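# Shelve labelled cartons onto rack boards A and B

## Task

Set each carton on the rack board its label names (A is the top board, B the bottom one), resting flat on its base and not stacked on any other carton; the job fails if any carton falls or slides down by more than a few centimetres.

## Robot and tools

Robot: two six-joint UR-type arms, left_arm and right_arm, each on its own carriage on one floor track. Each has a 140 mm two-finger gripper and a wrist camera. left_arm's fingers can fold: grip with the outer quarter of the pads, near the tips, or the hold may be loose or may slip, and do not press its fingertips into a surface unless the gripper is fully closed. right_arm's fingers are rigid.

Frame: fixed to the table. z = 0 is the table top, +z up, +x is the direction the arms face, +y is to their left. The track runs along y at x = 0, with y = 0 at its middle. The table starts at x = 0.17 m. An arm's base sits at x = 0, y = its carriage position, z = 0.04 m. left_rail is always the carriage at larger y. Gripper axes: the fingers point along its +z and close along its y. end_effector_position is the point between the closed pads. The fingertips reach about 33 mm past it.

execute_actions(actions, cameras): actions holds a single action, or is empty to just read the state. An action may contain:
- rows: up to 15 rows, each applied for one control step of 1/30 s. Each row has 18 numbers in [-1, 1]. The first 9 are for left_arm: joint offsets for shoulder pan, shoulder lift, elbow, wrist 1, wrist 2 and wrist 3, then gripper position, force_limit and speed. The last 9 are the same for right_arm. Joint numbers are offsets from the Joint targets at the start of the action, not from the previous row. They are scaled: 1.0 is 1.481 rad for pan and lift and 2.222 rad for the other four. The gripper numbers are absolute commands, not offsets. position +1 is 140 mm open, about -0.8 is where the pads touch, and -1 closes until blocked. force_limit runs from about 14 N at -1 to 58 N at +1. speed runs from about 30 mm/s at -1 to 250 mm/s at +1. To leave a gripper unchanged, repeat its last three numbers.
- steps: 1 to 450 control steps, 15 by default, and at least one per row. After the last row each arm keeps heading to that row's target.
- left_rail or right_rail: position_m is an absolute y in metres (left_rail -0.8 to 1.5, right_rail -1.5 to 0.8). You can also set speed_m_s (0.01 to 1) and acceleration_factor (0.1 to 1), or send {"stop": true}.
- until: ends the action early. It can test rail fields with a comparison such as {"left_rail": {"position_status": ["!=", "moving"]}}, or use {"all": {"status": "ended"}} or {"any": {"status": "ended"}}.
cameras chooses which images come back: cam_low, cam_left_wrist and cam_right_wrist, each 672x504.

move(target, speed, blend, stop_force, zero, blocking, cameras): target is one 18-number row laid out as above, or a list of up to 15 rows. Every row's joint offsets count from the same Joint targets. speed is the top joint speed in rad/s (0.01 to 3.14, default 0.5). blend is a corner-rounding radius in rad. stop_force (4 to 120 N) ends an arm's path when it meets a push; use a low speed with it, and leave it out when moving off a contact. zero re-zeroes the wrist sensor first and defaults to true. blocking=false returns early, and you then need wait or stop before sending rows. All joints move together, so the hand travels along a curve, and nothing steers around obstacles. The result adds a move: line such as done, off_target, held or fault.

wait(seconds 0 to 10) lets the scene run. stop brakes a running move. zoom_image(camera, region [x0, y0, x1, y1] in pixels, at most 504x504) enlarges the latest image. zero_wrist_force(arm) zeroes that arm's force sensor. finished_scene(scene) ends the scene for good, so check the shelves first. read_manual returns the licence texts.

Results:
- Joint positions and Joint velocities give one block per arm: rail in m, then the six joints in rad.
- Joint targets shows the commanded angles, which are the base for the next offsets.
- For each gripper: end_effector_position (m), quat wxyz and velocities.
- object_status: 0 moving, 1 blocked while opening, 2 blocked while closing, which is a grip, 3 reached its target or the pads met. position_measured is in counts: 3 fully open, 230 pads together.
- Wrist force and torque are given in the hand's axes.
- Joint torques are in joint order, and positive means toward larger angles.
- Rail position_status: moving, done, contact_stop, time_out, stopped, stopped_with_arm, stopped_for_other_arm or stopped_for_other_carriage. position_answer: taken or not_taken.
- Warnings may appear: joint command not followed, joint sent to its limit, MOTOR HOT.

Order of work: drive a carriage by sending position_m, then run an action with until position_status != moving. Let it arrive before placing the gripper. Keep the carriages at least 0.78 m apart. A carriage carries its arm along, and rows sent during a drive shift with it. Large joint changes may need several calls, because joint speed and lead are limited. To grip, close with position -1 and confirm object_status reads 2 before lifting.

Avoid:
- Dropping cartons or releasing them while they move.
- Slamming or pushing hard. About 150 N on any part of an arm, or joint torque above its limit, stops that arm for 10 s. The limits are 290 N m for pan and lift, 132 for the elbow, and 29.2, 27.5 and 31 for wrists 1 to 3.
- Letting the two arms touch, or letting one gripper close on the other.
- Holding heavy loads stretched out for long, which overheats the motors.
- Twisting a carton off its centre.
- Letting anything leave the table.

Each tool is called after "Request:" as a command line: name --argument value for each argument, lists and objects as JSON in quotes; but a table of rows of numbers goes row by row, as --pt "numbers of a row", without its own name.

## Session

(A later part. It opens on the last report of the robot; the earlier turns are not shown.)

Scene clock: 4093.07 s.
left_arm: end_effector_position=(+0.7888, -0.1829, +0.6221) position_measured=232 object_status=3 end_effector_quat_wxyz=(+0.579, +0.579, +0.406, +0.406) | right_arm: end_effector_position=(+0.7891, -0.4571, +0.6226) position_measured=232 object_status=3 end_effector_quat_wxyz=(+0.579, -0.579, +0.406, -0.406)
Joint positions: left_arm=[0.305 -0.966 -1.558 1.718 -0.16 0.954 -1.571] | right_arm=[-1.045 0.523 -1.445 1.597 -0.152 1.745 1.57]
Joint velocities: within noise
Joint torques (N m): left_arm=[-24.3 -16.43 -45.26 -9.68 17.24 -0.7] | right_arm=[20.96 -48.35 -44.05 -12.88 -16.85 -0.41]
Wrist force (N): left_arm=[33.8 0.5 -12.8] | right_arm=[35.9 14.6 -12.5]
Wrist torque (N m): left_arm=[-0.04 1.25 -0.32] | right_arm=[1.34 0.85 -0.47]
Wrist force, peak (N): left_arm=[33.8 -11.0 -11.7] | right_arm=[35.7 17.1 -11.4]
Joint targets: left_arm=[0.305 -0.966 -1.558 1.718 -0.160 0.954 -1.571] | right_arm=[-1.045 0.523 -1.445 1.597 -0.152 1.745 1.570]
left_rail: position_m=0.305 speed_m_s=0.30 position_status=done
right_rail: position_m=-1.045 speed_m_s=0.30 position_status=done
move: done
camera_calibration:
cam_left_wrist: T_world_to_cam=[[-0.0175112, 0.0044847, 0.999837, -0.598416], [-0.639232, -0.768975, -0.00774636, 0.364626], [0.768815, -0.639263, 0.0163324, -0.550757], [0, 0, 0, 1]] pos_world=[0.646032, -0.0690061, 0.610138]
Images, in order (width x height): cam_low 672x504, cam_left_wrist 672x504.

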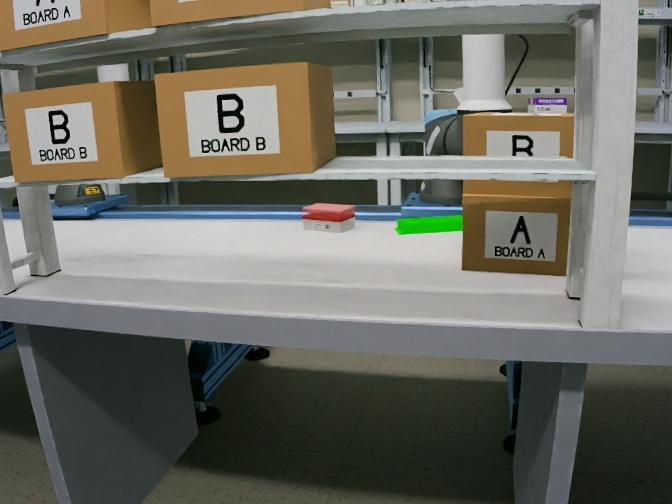

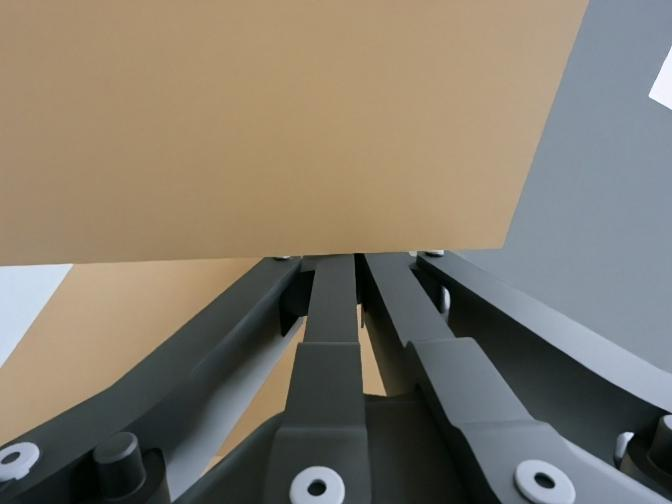

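Request:
move --target '[0, 0.000431, 0.001702, -0.001989, 0, 0, -1, 0, -1, 0, 0.000404, 0.001685, -0.001954, 0, 0, -1, 0, -1]' --speed 0.01 --cameras '["cam_right_wrist"]'

Scene clock: 4102.33 s.
left_arm: end_effector_position=(+0.7888, -0.1828, +0.6196) position_measured=232 object_status=3 end_effector_quat_wxyz=(+0.579, +0.579, +0.406, +0.406) | right_arm: end_effector_position=(+0.7890, -0.4571, +0.6202) position_measured=232 object_status=3 end_effector_quat_wxyz=(+0.579, -0.579, +0.406, -0.406)
Joint positions: left_arm=[0.305 -0.966 -1.557 1.722 -0.165 0.954 -1.571] | right_arm=[-1.045 0.523 -1.445 1.6 -0.156 1.745 1.57]
Joint velocities: within noise
Joint torques (N m): left_arm=[-24.36 15.41 -21.9 -1.38 16.62 -0.97] | right_arm=[24.49 -16.3 -25.47 -2.52 -15.93 -0.19]
Wrist force (N): left_arm=[39.1 29.3 -26.1] | right_arm=[37.5 -9.9 -22.8]
Wrist torque (N m): left_arm=[-0.64 1.24 -0.69] | right_arm=[2.20 0.75 -0.15]
Wrist force, peak (N): left_arm=[39.1 29.3 -26.1] | right_arm=[37.5 -9.9 -22.8]
Joint targets: left_arm=[0.305 -0.966 -1.557 1.722 -0.165 0.954 -1.571] | right_arm=[-1.045 0.523 -1.444 1.601 -0.156 1.745 1.570]
left_rail: position_m=0.305 speed_m_s=0.30 position_status=done
right_rail: position_m=-1.045 speed_m_s=0.30 position_status=done
move: done
camera_calibration:
cam_right_wrist: T_world_to_cam=[[-0.0191334, 0.0165081, -0.999681, 0.649625], [-0.615809, 0.787505, 0.0247907, 0.83233], [0.787663, 0.616087, -0.00490186, -0.160774], [0, 0, 0, 1]] pos_world=[0.651622, -0.567138, 0.627995]
Images, in order (width x height): cam_right_wrist 672x504.

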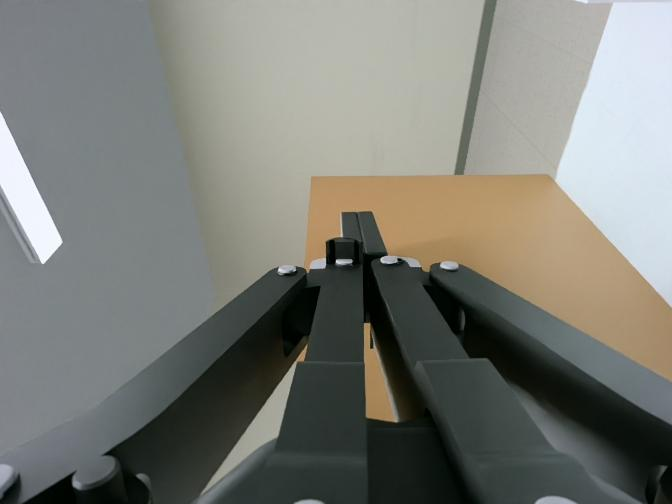

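Request:
move --pt "0 -0.000256 -0.000674 0.000845 0 0 -1 0 -1 0 -0.00024 -0.000667 0.000828 0 0 -1 0 -1" --pt "0.001653 -0.001948 0.00047 0.000829 0.001102 0 -1 0 -1 -0.002213 -0.002146 0.000777 0.000654 -0.001475 0 -1 0 -1" --pt "0.011019 -0.011539 0.006955 0.000735 0.007344 0 -1 0 -1 -0.014756 -0.012947 0.008959 -0.00033 -0.009835 0 -1 0 -1" --speed '[0.01, 0.015, 0.05]'

Scene clock: 4139.17 s.
left_arm: end_effector_position=(+0.7888, -0.1669, +0.6203) position_measured=232 object_status=3 end_effector_quat_wxyz=(+0.579, +0.579, +0.406, +0.406) | right_arm: end_effector_position=(+0.7890, -0.4730, +0.6208) position_measured=232 object_status=3 end_effector_quat_wxyz=(+0.579, -0.579, +0.406, -0.406)
Joint positions: left_arm=[0.305 -0.949 -1.574 1.737 -0.163 0.97 -1.571] | right_arm=[-1.045 0.502 -1.463 1.62 -0.157 1.724 1.57]
Joint velocities: within noise
Joint torques (N m): left_arm=[15.38 -74.03 -39.76 -5.3 2.43 -0.81] | right_arm=[-16.53 -74.81 -35.99 -7.29 -3.05 -0.28]
Wrist force (N): left_arm=[0.1 0.0 -0.2] | right_arm=[-5.6 7.0 2.3]
Wrist torque (N m): left_arm=[0.08 0.09 -0.31] | right_arm=[0.89 1.06 -0.38]
Wrist force, peak (N): left_arm=[39.2 30.1 -27.4] | right_arm=[37.9 -12.0 -24.7]
Joint targets: left_arm=[0.305 -0.949 -1.574 1.738 -0.163 0.970 -1.571] | right_arm=[-1.045 0.501 -1.464 1.620 -0.157 1.724 1.570]
left_rail: position_m=0.305 speed_m_s=0.30 position_status=done
right_rail: position_m=-1.045 speed_m_s=0.30 position_status=done
move: done
camera_calibration:
cam_left_wrist: T_world_to_cam=[[-0.0173466, 0.00421481, 0.999841, -0.596811], [-0.639231, -0.768974, -0.00784869, 0.376978], [0.768819, -0.639266, 0.0160334, -0.54032], [0, 0, 0, 1]] pos_world=[0.646032, -0.0530059, 0.608338]
cam_right_wrist: T_world_to_cam=[[-0.0195108, 0.0163424, -0.999676, 0.650728], [-0.6158, 0.787509, 0.0248927, 0.844626], [0.787661, 0.616086, -0.0053013, -0.150705], [0, 0, 0, 1]] pos_world=[0.651521, -0.582938, 0.628693]

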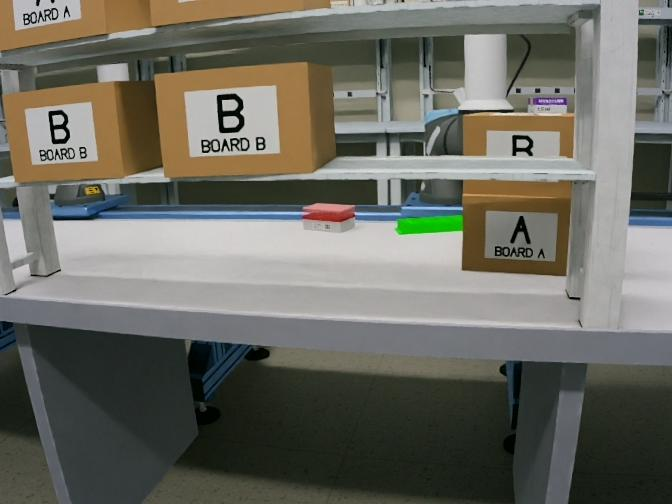

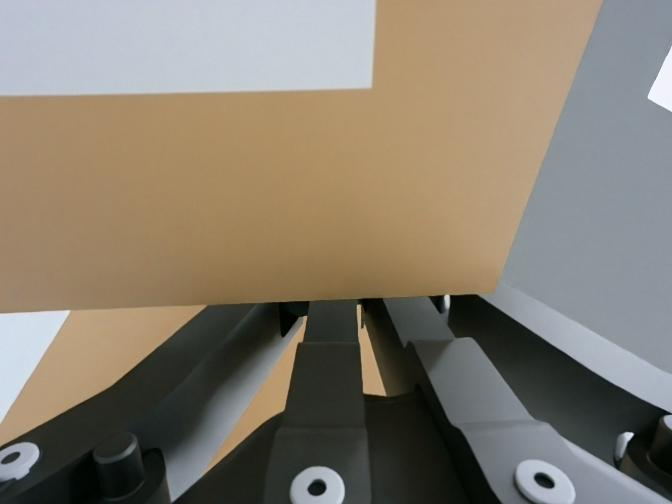

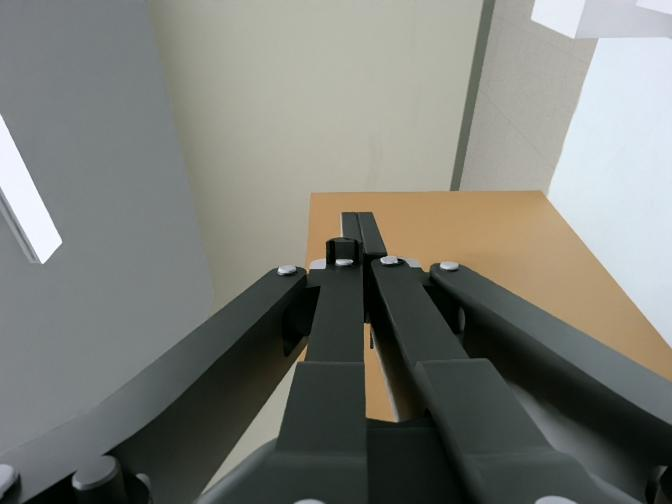

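Request:
move --pt "-0.09722 -0.079725 0.049678 0.00346 -0.064799 0 -1 0 -1 0.051363 -0.068698 0.048694 -0.002905 0.034234 0 -1 0 -1" --pt "-0.220465 -0.155556 0.090549 0.013132 -0.146943 0 -1 0 -1 0.117482 -0.13082 0.088263 -0.001069 0.078304 0 -1 0 -1" --pt "-0.371425 -0.221687 0.121351 0.026406 -0.247561 0 -1 0 -1 0.201175 -0.181953 0.117748 0.003527 0.134086 0 -1 0 -1" --speed 0.3 --blend 0.02 --cameras '["cam_low", "cam_right_wrist"]'

Scene clock: 4209.17 s.
left_arm: end_effector_position=(+0.5201, -0.1669, +0.6203) position_measured=232 object_status=3 end_effector_quat_wxyz=(+0.579, +0.579, +0.406, +0.406) | right_arm: end_effector_position=(+0.5204, -0.4730, +0.6207) position_measured=232 object_status=3 end_effector_quat_wxyz=(+0.579, -0.579, +0.406, -0.406)
Joint positions: left_arm=[0.305 -1.499 -1.902 2.007 -0.104 0.42 -1.571] | right_arm=[-1.045 0.799 -1.733 1.882 -0.149 2.021 1.57]
Joint velocities: within noise
Joint torques (N m): left_arm=[-14.63 -42.3 -39.96 1.34 -2.33 -1.09] | right_arm=[11.58 -46.13 -35.92 0.87 3.37 -0.09]
Wrist force (N): left_arm=[0.2 0.0 -0.2] | right_arm=[-5.9 7.0 2.7]
Wrist torque (N m): left_arm=[0.07 0.05 -0.31] | right_arm=[0.90 1.15 -0.31]
Wrist force, peak (N): left_arm=[2.9 0.0 1.7] | right_arm=[-7.4 7.1 3.1]
Joint targets: left_arm=[0.305 -1.500 -1.902 2.007 -0.104 0.420 -1.571] | right_arm=[-1.045 0.799 -1.733 1.882 -0.149 2.022 1.570]
left_rail: position_m=0.305 speed_m_s=0.30 position_status=done
right_rail: position_m=-1.045 speed_m_s=0.30 position_status=done
move: done
camera_calibration:
cam_right_wrist: T_world_to_cam=[[-0.0194323, 0.0164024, -0.999677, 0.645395], [-0.61585, 0.78747, 0.0248918, 0.6793], [0.787624, 0.616135, -0.00520092, 0.0609014], [0, 0, 0, 1]] pos_world=[0.382921, -0.583038, 0.628594]
Images, in order (width x height): cam_low 672x504, cam_right_wrist 672x504.

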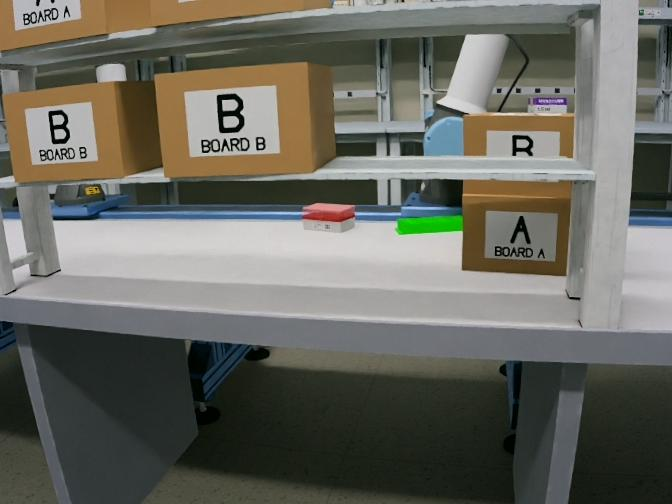

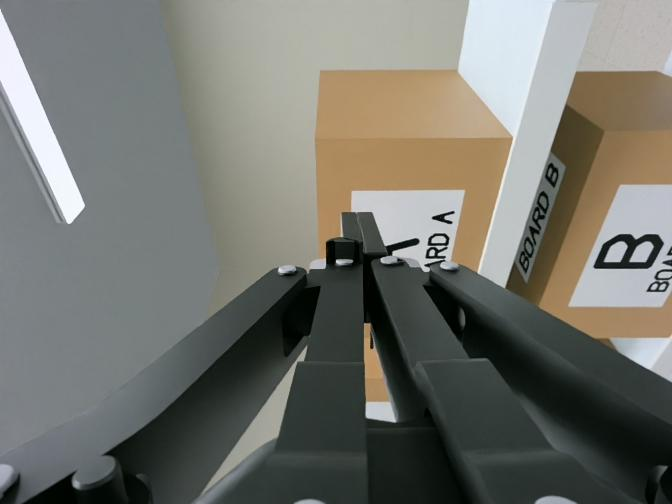

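Request:
execute_actions --actions '[{"left_rail": {"position_m": 1.05, "speed_m_s": 0.5}, "right_rail": {"position_m": -0.3, "speed_m_s": 0.5}, "steps": 120, "until": {"all": {"status": "ended"}}}]' --cameras '["cam_left_wrist", "cam_right_wrist"]'

Request:
zero_wrist_force --arm "right_arm"

Scene clock: 4219.27 s.
left_arm: end_effector_position=(+0.5201, +0.5780, +0.6203) position_measured=232 object_status=3 end_effector_quat_wxyz=(+0.579, +0.579, +0.406, +0.406) end_effector_velocity=(-0.001, +0.000, +0.000) end_effector_angular_velocity=(+0.000, -0.001, -0.002) | right_arm: end_effector_position=(+0.5203, +0.2719, +0.6207) position_measured=232 object_status=3 end_effector_quat_wxyz=(+0.579, -0.579, +0.406, -0.406) end_effector_velocity=(+0.000, +0.000, +0.001) end_effector_angular_velocity=(+0.002, +0.000, -0.001)
Joint positions: left_arm=[1.05 -1.5 -1.902 2.007 -0.104 0.42 -1.571] | right_arm=[-0.3 0.799 -1.733 1.882 -0.149 2.022 1.57]
Joint velocities: left_arm=[0.001 -0.001 0 0 -0.001 0.001 0.001] | right_arm=[0.001 -0.001 -0.002 0 0.001 0 0.001]
Joint torques (N m): left_arm=[3.89 -22.85 -47.78 1.24 -1.4 -1.39] | right_arm=[8.71 -38.37 -45.09 -0.18 2.03 -0.14]
Wrist force (N): left_arm=[0.3 -0.1 -0.1] | right_arm=[-5.7 7.1 2.3]
Wrist torque (N m): left_arm=[0.05 0.04 -0.31] | right_arm=[0.93 1.12 -0.32]
Wrist force, peak (N): left_arm=[-2.0 0.0 0.6] | right_arm=[-7.3 7.1 3.2]
Joint targets: left_arm=[1.050 -1.500 -1.902 2.007 -0.104 0.420 -1.571] | right_arm=[-0.300 0.799 -1.733 1.882 -0.149 2.022 1.570]
Tool commands: left_gripper/position=-1.0 left_gripper/force_limit=+0.0 left_gripper/speed=-1.0 right_gripper/position=-1.0 right_gripper/force_limit=+0.0 right_gripper/speed=-1.0
left_rail: position_m=1.050 speed_m_s=0.50 position_status=done
right_rail: position_m=-0.300 speed_m_s=0.50 position_status=done
camera_calibration:
cam_left_wrist: T_world_to_cam=[[-0.0175615, 0.00426882, 0.999837, -0.604567], [-0.639287, -0.768927, -0.0079457, 0.778009], [0.768768, -0.639322, 0.0162325, 0.142465], [0, 0, 0, 1]] pos_world=[0.377232, 0.691894, 0.608338]
cam_right_wrist: T_world_to_cam=[[-0.0194323, 0.0164024, -0.999677, 0.633174], [-0.61585, 0.78747, 0.0248918, 0.0926521], [0.787624, 0.616135, -0.00520092, -0.397979], [0, 0, 0, 1]] pos_world=[0.382821, 0.161862, 0.628594]
Images, in order (width x height): cam_left_wrist 672x504, cam_right_wrist 672x504.

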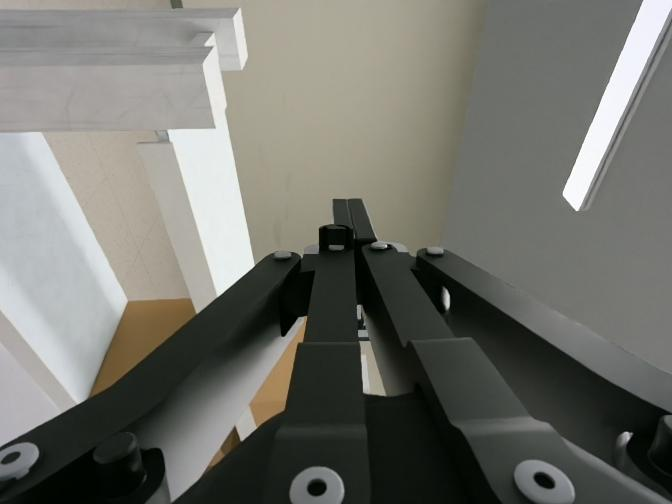

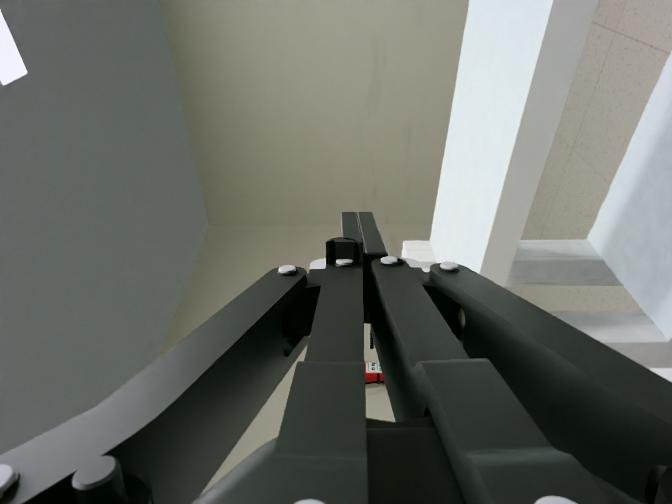

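Wrist force sensor zeroed.

Request:
move --target '[-0.185086, -0.105337, 0.177263, -0.107054, -0.123363, 0, -1, 0, -1, 0.125579, -0.050978, 0.167133, -0.133155, 0.083701, 0, -1, 0, -1]' --speed 0.35 --cameras '["cam_left_wrist", "cam_right_wrist"]'

Scene clock: 4245.50 s.
left_arm: end_effector_position=(+0.4401, +0.6524, +0.4502) position_measured=232 object_status=3 end_effector_quat_wxyz=(+0.579, +0.579, +0.406, +0.406) | right_arm: end_effector_position=(+0.3803, +0.2224, +0.4505) position_measured=232 object_status=3 end_effector_quat_wxyz=(+0.579, -0.579, +0.406, -0.406)
Joint positions: left_arm=[1.05 -1.774 -2.058 2.401 -0.342 0.146 -1.571] | right_arm=[-0.3 0.985 -1.809 2.253 -0.445 2.207 1.57]
Joint velocities: within noise
Joint torques (N m): left_arm=[-15.37 -21.66 -33.81 -3.08 -2.57 -1.6] | right_arm=[12.94 -35.6 -32.25 -6.7 3.66 -0.05]
Wrist force (N, zeroed by zero_wrist_force on right_arm): left_arm=[-0.3 -0.2 -0.3] | right_arm=[-0.1 0.2 0.3]
Wrist torque (N m, zeroed by zero_wrist_force on right_arm): left_arm=[0.01 0.16 -0.31] | right_arm=[-0.01 0.00 -0.03]
Wrist force, peak (N, zeroed by zero_wrist_force on right_arm): left_arm=[0.7 -1.8 -1.0] | right_arm=[0.5 -1.9 1.8]
Joint targets: left_arm=[1.050 -1.774 -2.058 2.401 -0.342 0.146 -1.571] | right_arm=[-0.300 0.985 -1.809 2.253 -0.445 2.208 1.570]
left_rail: position_m=1.050 speed_m_s=0.50 position_status=done
right_rail: position_m=-0.300 speed_m_s=0.50 position_status=done
move: done
camera_calibration:
cam_left_wrist: T_world_to_cam=[[-0.0177044, 0.00425813, 0.999834, -0.436065], [-0.639333, -0.768888, -0.00804635, 0.78275], [0.768726, -0.63937, 0.0163351, 0.254299], [0, 0, 0, 1]] pos_world=[0.297232, 0.766294, 0.438137]
cam_right_wrist: T_world_to_cam=[[-0.0194935, 0.0164815, -0.999674, 0.461126], [-0.615849, 0.787468, 0.0249918, 0.0496035], [0.787623, 0.616135, -0.00520039, -0.258098], [0, 0, 0, 1]] pos_world=[0.242821, 0.112362, 0.458394]
Images, in order (width x height): cam_left_wrist 672x504, cam_right_wrist 672x504.

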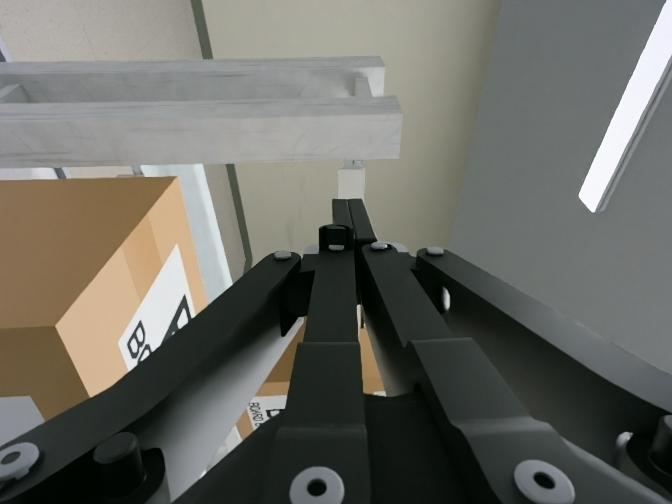

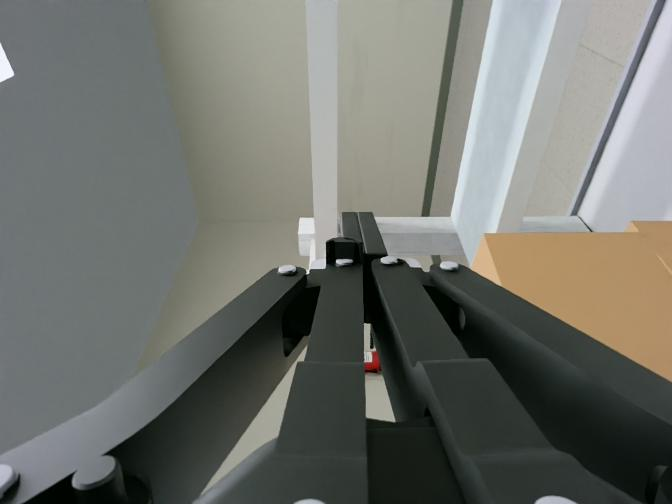

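Request:
zoom_image --camera "cam_left_wrist" --region '[0, 150, 280, 430]'

Request:
zoom_image --camera "cam_right_wrist" --region '[430, 190, 672, 450]'

Scaled by 1.800.

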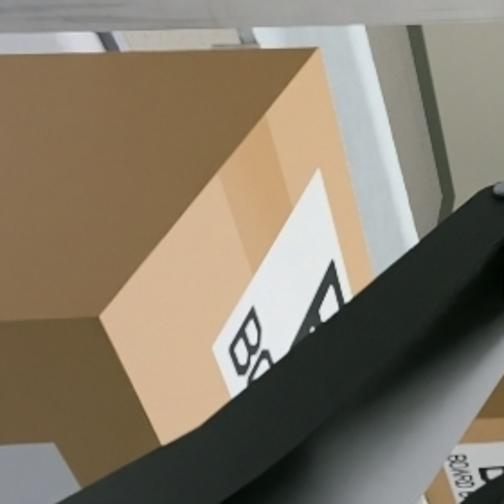

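Scaled by 1.938.

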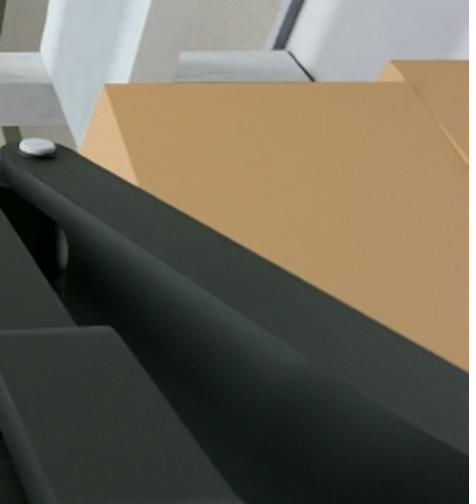

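Request:
move --target '[-0.067973, 0.102969, 0.10382, -0.17245, -0.045305, 0, -1, 0, -1, -0.104559, 0.282768, -0.036135, -0.152335, -0.06969, 0, -1, 0, -1]' --speed 0.3 --cameras '["cam_left_wrist", "cam_right_wrist"]'

Scene clock: 4418.67 s.
left_arm: end_effector_position=(+0.4187, +0.6659, +0.3001) position_measured=232 object_status=3 end_effector_quat_wxyz=(+0.579, +0.579, +0.406, +0.406) | right_arm: end_effector_position=(+0.5390, +0.3142, +0.3004) position_measured=232 object_status=3 end_effector_quat_wxyz=(+0.579, -0.579, +0.406, -0.406)
Joint positions: left_arm=[1.05 -1.874 -1.906 2.632 -0.725 0.045 -1.571] | right_arm=[-0.3 0.831 -1.39 2.173 -0.783 2.053 1.57]
Joint velocities: within noise
Joint torques (N m): left_arm=[-13.83 18.26 -25.27 -2.47 -2.12 -1.8] | right_arm=[-14.45 -46.86 -39.64 -7.26 -3.11 0.19]
Wrist force (N, zeroed by zero_wrist_force on right_arm): left_arm=[0.4 0.2 0.1] | right_arm=[0.0 -0.3 0.9]
Wrist torque (N m, zeroed by zero_wrist_force on right_arm): left_arm=[0.11 0.02 -0.30] | right_arm=[-0.05 -0.03 -0.01]
Wrist force, peak (N, zeroed by zero_wrist_force on right_arm): left_arm=[0.3 1.4 0.0] | right_arm=[0.1 1.2 2.2]
Joint targets: left_arm=[1.050 -1.874 -1.906 2.632 -0.725 0.045 -1.571] | right_arm=[-0.300 0.830 -1.390 2.173 -0.783 2.053 1.570]
left_rail: position_m=1.050 speed_m_s=0.50 position_status=done
right_rail: position_m=-0.300 speed_m_s=0.50 position_status=done
move: done
camera_calibration:
cam_left_wrist: T_world_to_cam=[[-0.0177805, 0.00432159, 0.999833, -0.286553], [-0.639391, -0.768839, -0.00804741, 0.778283], [0.768676, -0.639427, 0.0164335, 0.281785], [0, 0, 0, 1]] pos_world=[0.275931, 0.779794, 0.288138]
cam_right_wrist: T_world_to_cam=[[-0.0194323, 0.0164024, -0.999677, 0.312646], [-0.61585, 0.78747, 0.0248918, 0.0787526], [0.787624, 0.616135, -0.00520092, -0.440497], [0, 0, 0, 1]] pos_world=[0.401521, 0.204262, 0.308294]
Images, in order (width x height): cam_left_wrist 672x504, cam_right_wrist 672x504.

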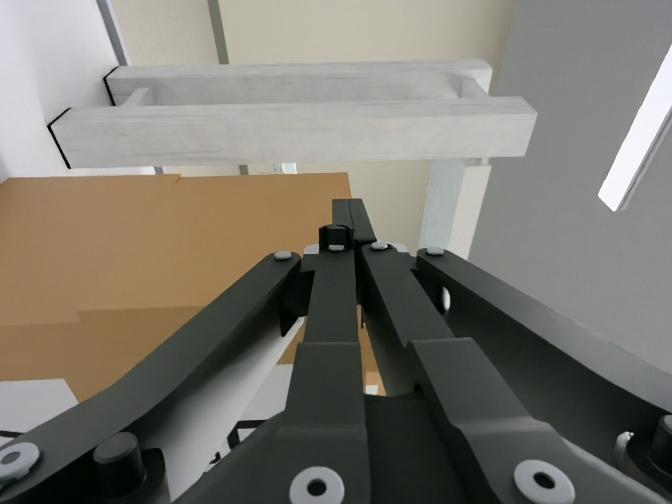

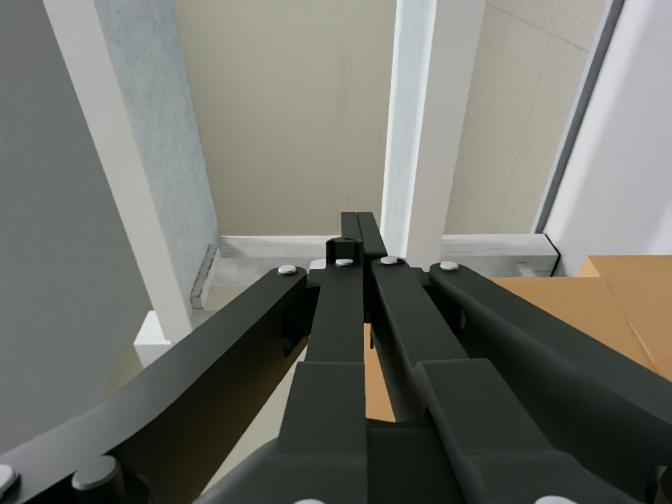

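Request:
move --target '[0.026862, 0.064202, -0.025025, -0.017766, 0.017904, 0, -1, 0, -1, 0, 0, 0, 0, 0, 0, -1, 0, -1]' --speed 0.027 --stop_force 5 --cameras '["cam_left_wrist", "cam_right_wrist"]'

Scene clock: 4502.23 s.
left_arm: end_effector_position=(+0.4187, +0.6323, +0.3001) position_measured=232 object_status=3 end_effector_quat_wxyz=(+0.579, +0.579, +0.406, +0.406) | right_arm: end_effector_position=(+0.5391, +0.3142, +0.3003) position_measured=232 object_status=3 end_effector_quat_wxyz=(+0.579, -0.579, +0.406, -0.406)
Joint positions: left_arm=[1.05 -1.836 -1.814 2.578 -0.763 0.083 -1.571] | right_arm=[-0.3 0.83 -1.39 2.173 -0.783 2.053 1.57]
Joint velocities: within noise
Joint torques (N m): left_arm=[-14.97 -32.26 -24.61 1.9 -1.88 -2.47] | right_arm=[-12.03 -44.03 -26.21 -3.47 -2.04 0.28]
Wrist force (N, zeroed by zero_wrist_force on right_arm): left_arm=[0.3 0.1 -0.2] | right_arm=[0.2 -0.4 0.8]
Wrist torque (N m, zeroed by zero_wrist_force on right_arm): left_arm=[0.08 0.04 -0.30] | right_arm=[-0.06 -0.07 0.00]
Wrist force, peak (N, zeroed by zero_wrist_force on right_arm): left_arm=[5.2 1.1 -3.7] | right_arm=[0.0 -0.4 1.2]
Joint targets: left_arm=[1.050 -1.836 -1.814 2.578 -0.763 0.083 -1.571] | right_arm=[-0.300 0.830 -1.390 2.173 -0.783 2.053 1.570]
left_rail: position_m=1.050 speed_m_s=0.50 position_status=done
right_rail: position_m=-0.300 speed_m_s=0.50 position_status=done
move: contact (left_arm)
camera_calibration:
cam_left_wrist: T_world_to_cam=[[-0.0177668, 0.00418064, 0.999833, -0.286206], [-0.639281, -0.76893, -0.00814472, 0.752515], [0.768768, -0.639319, 0.016334, 0.260224], [0, 0, 0, 1]] pos_world=[0.275932, 0.746194, 0.288037]
cam_right_wrist: T_world_to_cam=[[-0.0195114, 0.0163412, -0.999676, 0.312492], [-0.615848, 0.787472, 0.0248924, 0.0788179], [0.787623, 0.616134, -0.00530092, -0.440546], [0, 0, 0, 1]] pos_world=[0.401621, 0.204262, 0.308093]
Images, in order (width x height): cam_left_wrist 672x504, cam_right_wrist 672x504.

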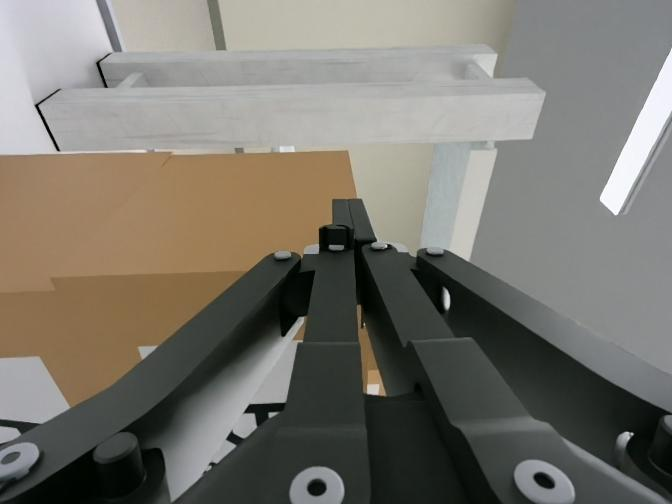

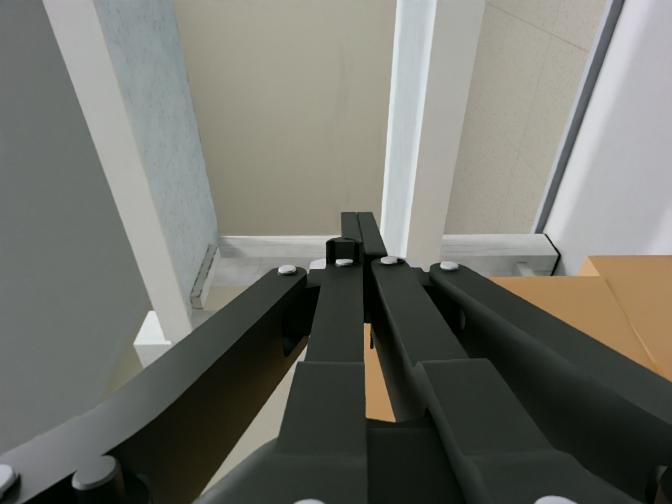

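Request:
move --pt "0.008380 0.021115 -0.009217 -0.005306 0.005973 0 -1 0 -1 0 0 0 0 0 0 -1 0 -1" --pt "-0.025814 -0.062165 0.024268 0.016716 -0.016832 0 -1 0 -1 0 0 0 0 0 0 -1 0 -1" --speed '[0.024, 0.1]' --cameras '["cam_left_wrist", "cam_right_wrist"]'

Scene clock: 4521.77 s.
left_arm: end_effector_position=(+0.4187, +0.6658, +0.3000) position_measured=232 object_status=3 end_effector_quat_wxyz=(+0.580, +0.579, +0.406, +0.405) | right_arm: end_effector_position=(+0.5391, +0.3142, +0.3003) position_measured=232 object_status=3 end_effector_quat_wxyz=(+0.579, -0.579, +0.406, -0.406)
Joint positions: left_arm=[1.05 -1.874 -1.906 2.632 -0.726 0.046 -1.571] | right_arm=[-0.3 0.83 -1.39 2.173 -0.783 2.053 1.57]
Joint velocities: within noise
Joint torques (N m): left_arm=[-15.22 -25.15 -25.57 2.36 -2.33 -2.23] | right_arm=[-10.32 -45.65 -26.11 -0.58 -1.67 0.44]
Wrist force (N, zeroed by zero_wrist_force on right_arm): left_arm=[0.2 0.3 0.0] | right_arm=[0.3 -0.5 0.8]
Wrist torque (N m, zeroed by zero_wrist_force on right_arm): left_arm=[0.13 0.06 -0.30] | right_arm=[-0.08 -0.09 0.00]
Wrist force, peak (N, zeroed by zero_wrist_force on right_arm): left_arm=[4.6 0.4 -3.2] | right_arm=[0.3 -0.6 1.1]
Joint targets: left_arm=[1.050 -1.874 -1.906 2.632 -0.726 0.046 -1.571] | right_arm=[-0.300 0.830 -1.390 2.173 -0.783 2.053 1.570]
left_rail: position_m=1.050 speed_m_s=0.50 position_status=done
right_rail: position_m=-0.300 speed_m_s=0.50 position_status=done
move: done
camera_calibration:
cam_left_wrist: T_world_to_cam=[[-0.0174251, 0.00521694, 0.999835, -0.28715], [-0.639953, -0.768381, -0.00714379, 0.777882], [0.768217, -0.639971, 0.0167277, 0.282178], [0, 0, 0, 1]] pos_world=[0.27603, 0.779794, 0.28794]
cam_right_wrist: T_world_to_cam=[[-0.0195114, 0.0163412, -0.999676, 0.312492], [-0.615848, 0.787472, 0.0248924, 0.0788179], [0.787623, 0.616134, -0.00530092, -0.440546], [0, 0, 0, 1]] pos_world=[0.401621, 0.204262, 0.308093]
Images, in order (width x height): cam_left_wrist 672x504, cam_right_wrist 672x504.

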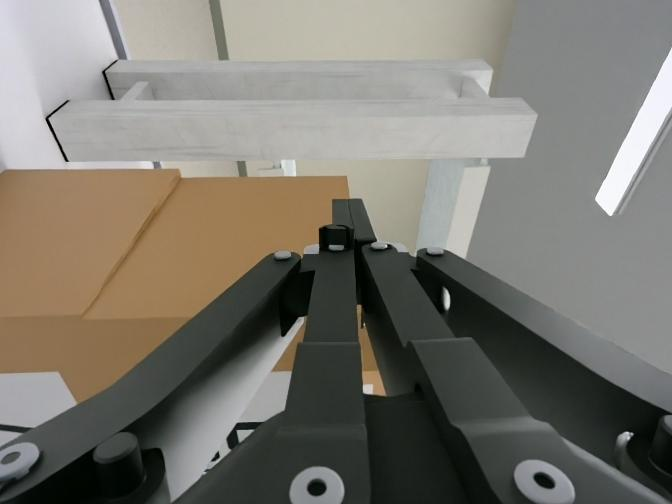

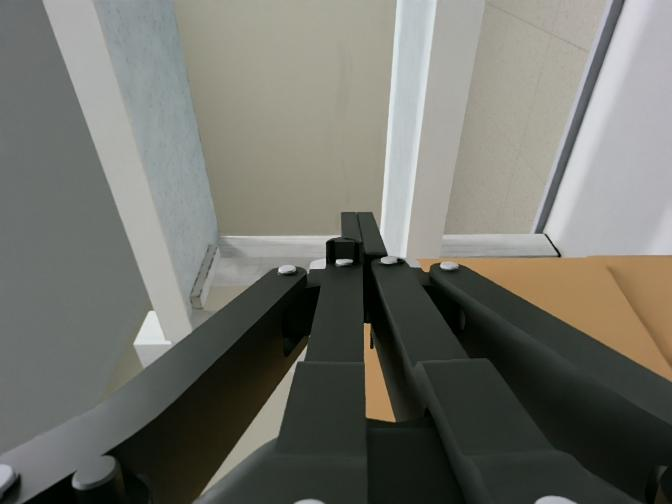

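Request:
zoom_image --camera "cam_right_wrist" --region '[380, 200, 672, 420]'

Request:
zoom_image --camera "cam_left_wrist" --region '[0, 120, 380, 420]'

Scaled by 1.726.

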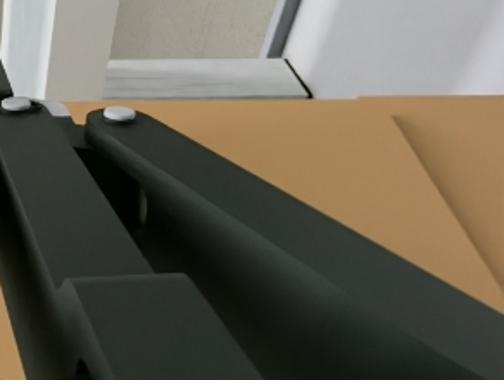

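Scaled by 1.326.

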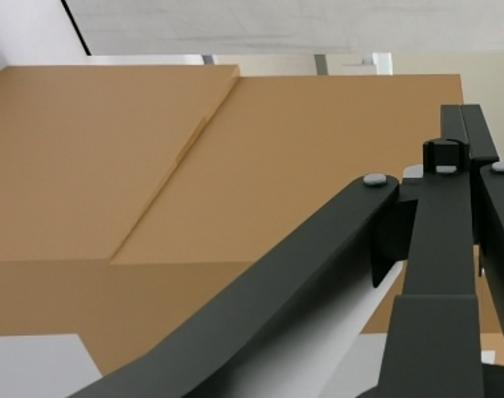

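Request:
execute_actions --actions '[]' --cameras '["cam_low"]'

Request:
zoom_image --camera "cam_low" --region '[240, 170, 500, 360]'

Scene clock: 4665.10 s.
left_arm: end_effector_position=(+0.4187, +0.6659, +0.3000) position_measured=232 object_status=3 end_effector_quat_wxyz=(+0.580, +0.579, +0.406, +0.405) | right_arm: end_effector_position=(+0.5391, +0.3142, +0.3003) position_measured=232 object_status=3 end_effector_quat_wxyz=(+0.579, -0.579, +0.406, -0.406)
Joint positions: left_arm=[1.05 -1.874 -1.906 2.632 -0.726 0.046 -1.571] | right_arm=[-0.3 0.83 -1.39 2.173 -0.783 2.053 1.57]
Joint velocities: within noise
Joint torques (N m): left_arm=[-13.28 -26.98 -30.6 1.89 -2.05 -2.01] | right_arm=[-10.93 -46.1 -25.64 0.05 -1.27 0.32]
Wrist force (N, zeroed by zero_wrist_force on right_arm): left_arm=[0.3 0.0 0.0] | right_arm=[0.4 -0.3 0.7]
Wrist torque (N m, zeroed by zero_wrist_force on right_arm): left_arm=[0.07 0.04 -0.31] | right_arm=[-0.05 -0.12 0.00]
Wrist force, peak (N, zeroed by zero_wrist_force on right_arm): left_arm=[0.7 0.1 -0.3] | right_arm=[0.4 -0.4 1.3]
Joint targets: left_arm=[1.050 -1.874 -1.906 2.632 -0.726 0.046 -1.571] | right_arm=[-0.300 0.830 -1.390 2.173 -0.783 2.053 1.570]
Tool commands: left_gripper/position=-1.0 left_gripper/force_limit=+0.0 left_gripper/speed=-1.0 right_gripper/position=-1.0 right_gripper/force_limit=+0.0 right_gripper/speed=-1.0
left_rail: position_m=1.050 speed_m_s=0.50 position_status=done
right_rail: position_m=-0.300 speed_m_s=0.50 position_status=done
Images, in order (width x height): cam_low 672x504.

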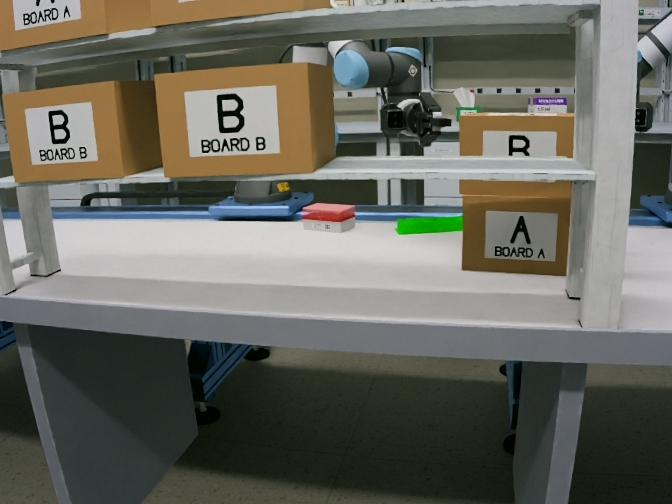

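Scaled by 1.938.

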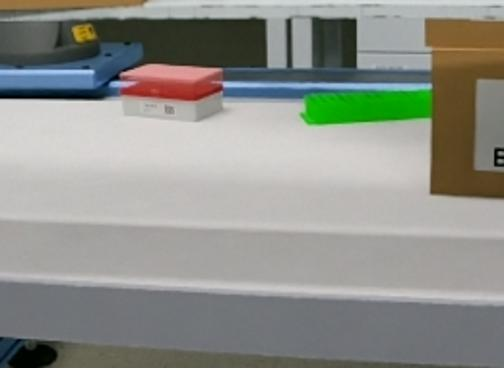

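Request:
zoom_image --camera "cam_low" --region '[430, 80, 610, 290]'

Scaled by 2.400.

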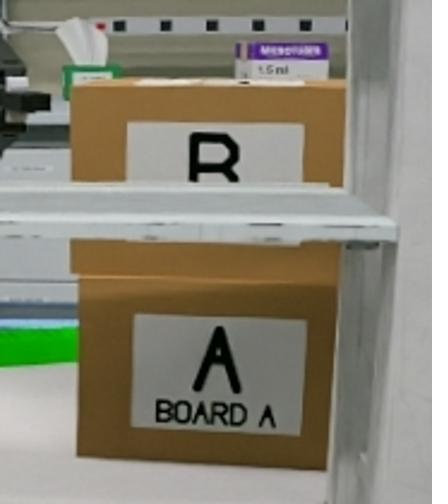

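Request:
move --target '[0, 0, 0, 0, 0, 0, -1, 0, -1, 0.029253, 0.031750, -0.027575, 0.006413, 0.019489, 0, -1, 0, -1]' --speed 0.0175 --stop_force 5 --cameras '["cam_left_wrist", "cam_right_wrist"]'

Scene clock: 4727.43 s.
left_arm: end_effector_position=(+0.4187, +0.6659, +0.3000) position_measured=232 object_status=3 end_effector_quat_wxyz=(+0.580, +0.579, +0.406, +0.405) | right_arm: end_effector_position=(+0.5392, +0.3454, +0.3003) position_measured=232 object_status=3 end_effector_quat_wxyz=(+0.579, -0.579, +0.406, -0.406)
Joint positions: left_arm=[1.05 -1.874 -1.906 2.632 -0.726 0.046 -1.571] | right_arm=[-0.3 0.869 -1.348 2.118 -0.771 2.091 1.57]
Joint velocities: within noise
Joint torques (N m): left_arm=[-11.34 -24.55 -40.37 -0.59 -0.6 -2.11] | right_arm=[-15.38 -70.47 -25.09 -5.37 -2.57 0.63]
Wrist force (N, zeroed by zero_wrist_force on right_arm): left_arm=[0.2 0.2 -0.1] | right_arm=[0.1 -0.3 0.4]
Wrist torque (N m, zeroed by zero_wrist_force on right_arm): left_arm=[0.12 0.08 -0.31] | right_arm=[-0.01 -0.04 0.01]
Wrist force, peak (N, zeroed by zero_wrist_force on right_arm): left_arm=[0.6 0.3 -0.1] | right_arm=[5.4 -2.6 0.6]
Joint targets: left_arm=[1.050 -1.874 -1.906 2.632 -0.726 0.046 -1.571] | right_arm=[-0.300 0.869 -1.348 2.118 -0.771 2.091 1.570]
left_rail: position_m=1.050 speed_m_s=0.50 position_status=done
right_rail: position_m=-0.300 speed_m_s=0.50 position_status=done
move: contact (right_arm)
camera_calibration:
cam_left_wrist: T_world_to_cam=[[-0.0174251, 0.00521694, 0.999835, -0.287151], [-0.639953, -0.768381, -0.00714379, 0.777958], [0.768217, -0.639971, 0.0167277, 0.282242], [0, 0, 0, 1]] pos_world=[0.27603, 0.779894, 0.28794]
cam_right_wrist: T_world_to_cam=[[-0.0195114, 0.0163412, -0.999676, 0.312084], [-0.615848, 0.787472, 0.0248924, 0.0543079], [0.787623, 0.616134, -0.00530092, -0.459847], [0, 0, 0, 1]] pos_world=[0.401721, 0.235462, 0.308193]
Images, in order (width x height): cam_left_wrist 672x504, cam_right_wrist 672x504.

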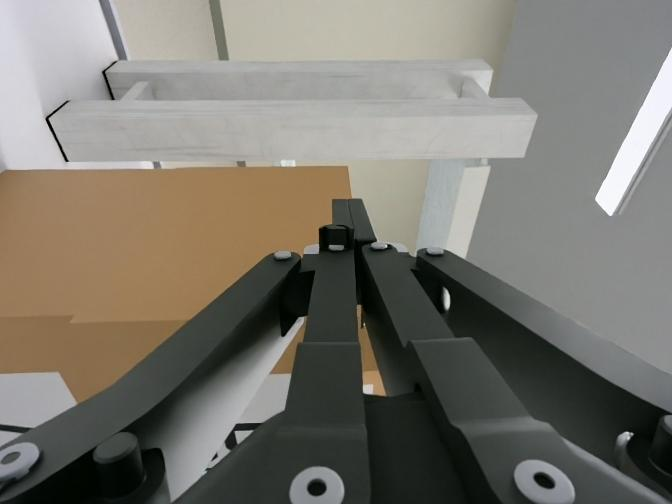

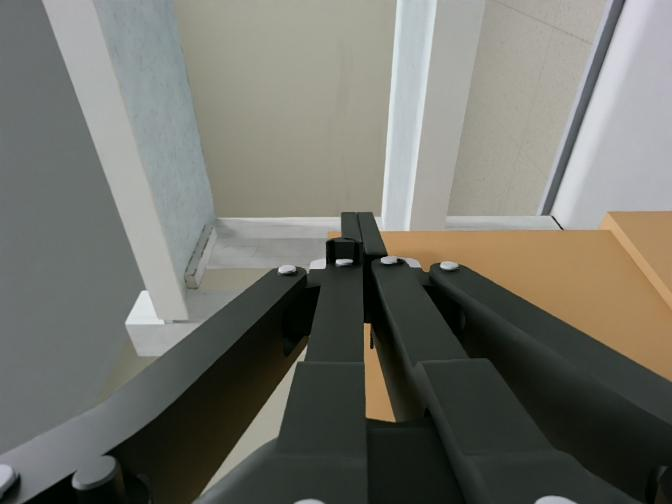

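Request:
move --pt "0 0 0 0 0 0 -1 0 -1 0.009608 0.010570 -0.008869 0.002275 0.006283 0 -1 0 -1" --pt "0 0 0 0 0 0 -1 0 -1 -0.025962 -0.028427 0.025178 -0.005781 -0.017417 0 -1 0 -1" --speed '[0.0165, 0.1]' --cameras '["cam_left_wrist", "cam_right_wrist"]'

Scene clock: 4761.37 s.
left_arm: end_effector_position=(+0.4187, +0.6659, +0.3000) position_measured=232 object_status=3 end_effector_quat_wxyz=(+0.580, +0.579, +0.406, +0.405) | right_arm: end_effector_position=(+0.5385, +0.3140, +0.2995) position_measured=232 object_status=3 end_effector_quat_wxyz=(+0.579, -0.580, +0.406, -0.406)
Joint positions: left_arm=[1.05 -1.874 -1.906 2.632 -0.726 0.046 -1.571] | right_arm=[-0.3 0.831 -1.39 2.174 -0.784 2.053 1.57]
Joint velocities: within noise
Joint torques (N m): left_arm=[-10.8 -23.33 -47.01 -1.07 0.09 -2.2] | right_arm=[-18.72 -65.91 -26.06 -6.76 -3.09 0.55]
Wrist force (N, zeroed by zero_wrist_force on right_arm): left_arm=[0.4 0.0 -0.1] | right_arm=[0.3 -0.1 0.7]
Wrist torque (N m, zeroed by zero_wrist_force on right_arm): left_arm=[0.08 0.03 -0.31] | right_arm=[-0.02 -0.09 0.00]
Wrist force, peak (N, zeroed by zero_wrist_force on right_arm): left_arm=[0.6 0.2 0.5] | right_arm=[5.4 -3.5 0.5]
Joint targets: left_arm=[1.050 -1.874 -1.906 2.632 -0.726 0.046 -1.571] | right_arm=[-0.300 0.831 -1.390 2.174 -0.784 2.053 1.570]
left_rail: position_m=1.050 speed_m_s=0.50 position_status=done
right_rail: position_m=-0.300 speed_m_s=0.50 position_status=done
move: done
camera_calibration:
cam_left_wrist: T_world_to_cam=[[-0.0174251, 0.00521694, 0.999835, -0.287151], [-0.639953, -0.768381, -0.00714379, 0.777958], [0.768217, -0.639971, 0.0167277, 0.282242], [0, 0, 0, 1]] pos_world=[0.27603, 0.779894, 0.28794]
cam_right_wrist: T_world_to_cam=[[-0.0201836, 0.0155674, -0.999675, 0.312409], [-0.616004, 0.787356, 0.0246983, 0.0789036], [0.787485, 0.616302, -0.00630212, -0.439639], [0, 0, 0, 1]] pos_world=[0.401119, 0.203962, 0.307588]
Images, in order (width x height): cam_left_wrist 672x504, cam_right_wrist 672x504.

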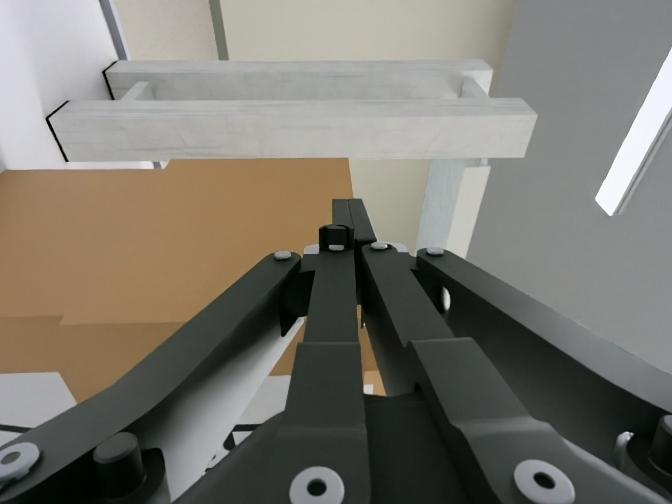

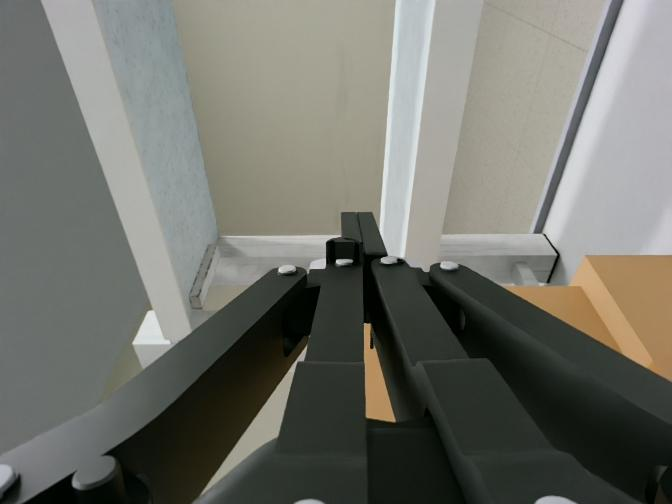

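Request:
move --target '[0.166030, 0.052170, -0.019938, -0.014833, 0.110675, 0, -1, 0, -1, 0.080857, 0.002188, -0.001801, 0.000342, 0.053884, 0, -1, 0, -1]' --speed 0.12 --cameras '["cam_left_wrist", "cam_right_wrist"]'

Scene clock: 4811.20 s.
left_arm: end_effector_position=(+0.4789, +0.6655, +0.3000) position_measured=232 object_status=3 end_effector_quat_wxyz=(+0.580, +0.579, +0.406, +0.405) | right_arm: end_effector_position=(+0.4789, +0.3382, +0.2995) position_measured=232 object_status=3 end_effector_quat_wxyz=(+0.579, -0.580, +0.406, -0.406)
Joint positions: left_arm=[1.05 -1.629 -1.829 2.588 -0.759 0.292 -1.571] | right_arm=[-0.3 0.95 -1.387 2.17 -0.783 2.172 1.57]
Joint velocities: within noise
Joint torques (N m): left_arm=[12.74 7.68 -47.71 -3.27 2.6 -1.98] | right_arm=[10.9 -43.67 -38.71 0.92 3.69 0.76]
Wrist force (N, zeroed by zero_wrist_force on right_arm): left_arm=[0.2 0.2 0.3] | right_arm=[-0.3 0.0 0.9]
Wrist torque (N m, zeroed by zero_wrist_force on right_arm): left_arm=[0.10 0.08 -0.30] | right_arm=[0.03 0.02 0.00]
Wrist force, peak (N, zeroed by zero_wrist_force on right_arm): left_arm=[0.6 0.0 0.8] | right_arm=[0.6 -0.3 1.4]
Joint targets: left_arm=[1.050 -1.628 -1.829 2.588 -0.759 0.292 -1.571] | right_arm=[-0.300 0.950 -1.387 2.170 -0.783 2.172 1.570]
left_rail: position_m=1.050 speed_m_s=0.50 position_status=done
right_rail: position_m=-0.300 speed_m_s=0.50 position_status=done
move: done
camera_calibration:
cam_left_wrist: T_world_to_cam=[[-0.0175659, 0.00520523, 0.999832, -0.286042], [-0.63995, -0.768383, -0.00724291, 0.816205], [0.768216, -0.63997, 0.0168284, 0.23571], [0, 0, 0, 1]] pos_world=[0.33623, 0.779494, 0.28794]
cam_right_wrist: T_world_to_cam=[[-0.0200452, 0.0155464, -0.999678, 0.310686], [-0.616117, 0.78727, 0.0245973, 0.0231655], [0.787399, 0.616412, -0.00620258, -0.407568], [0, 0, 0, 1]] pos_world=[0.341419, 0.228162, 0.307488]
Images, in order (width x height): cam_left_wrist 672x504, cam_right_wrist 672x504.

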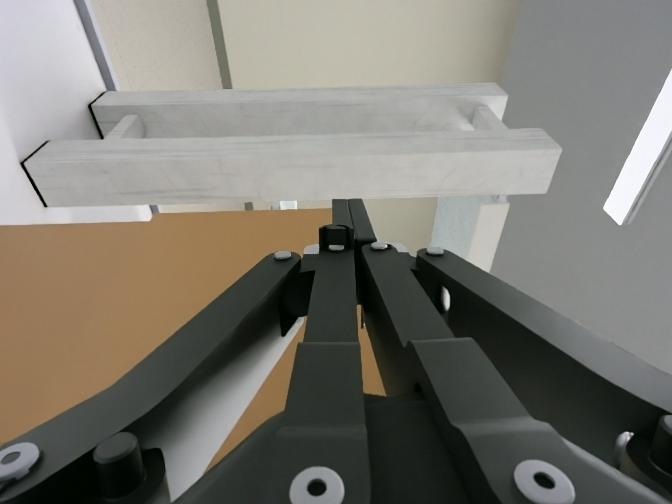

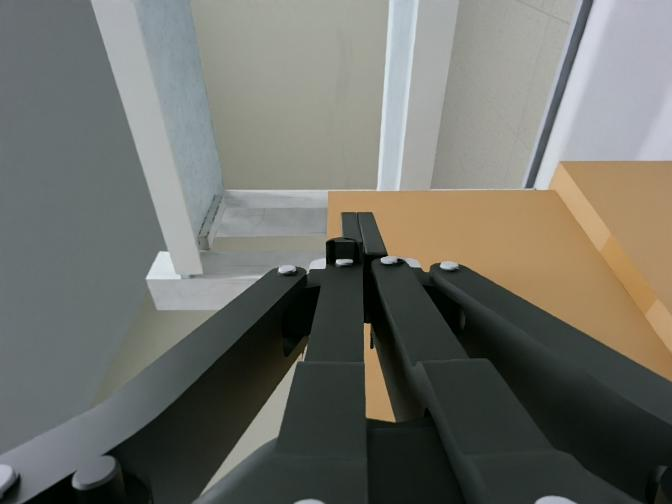

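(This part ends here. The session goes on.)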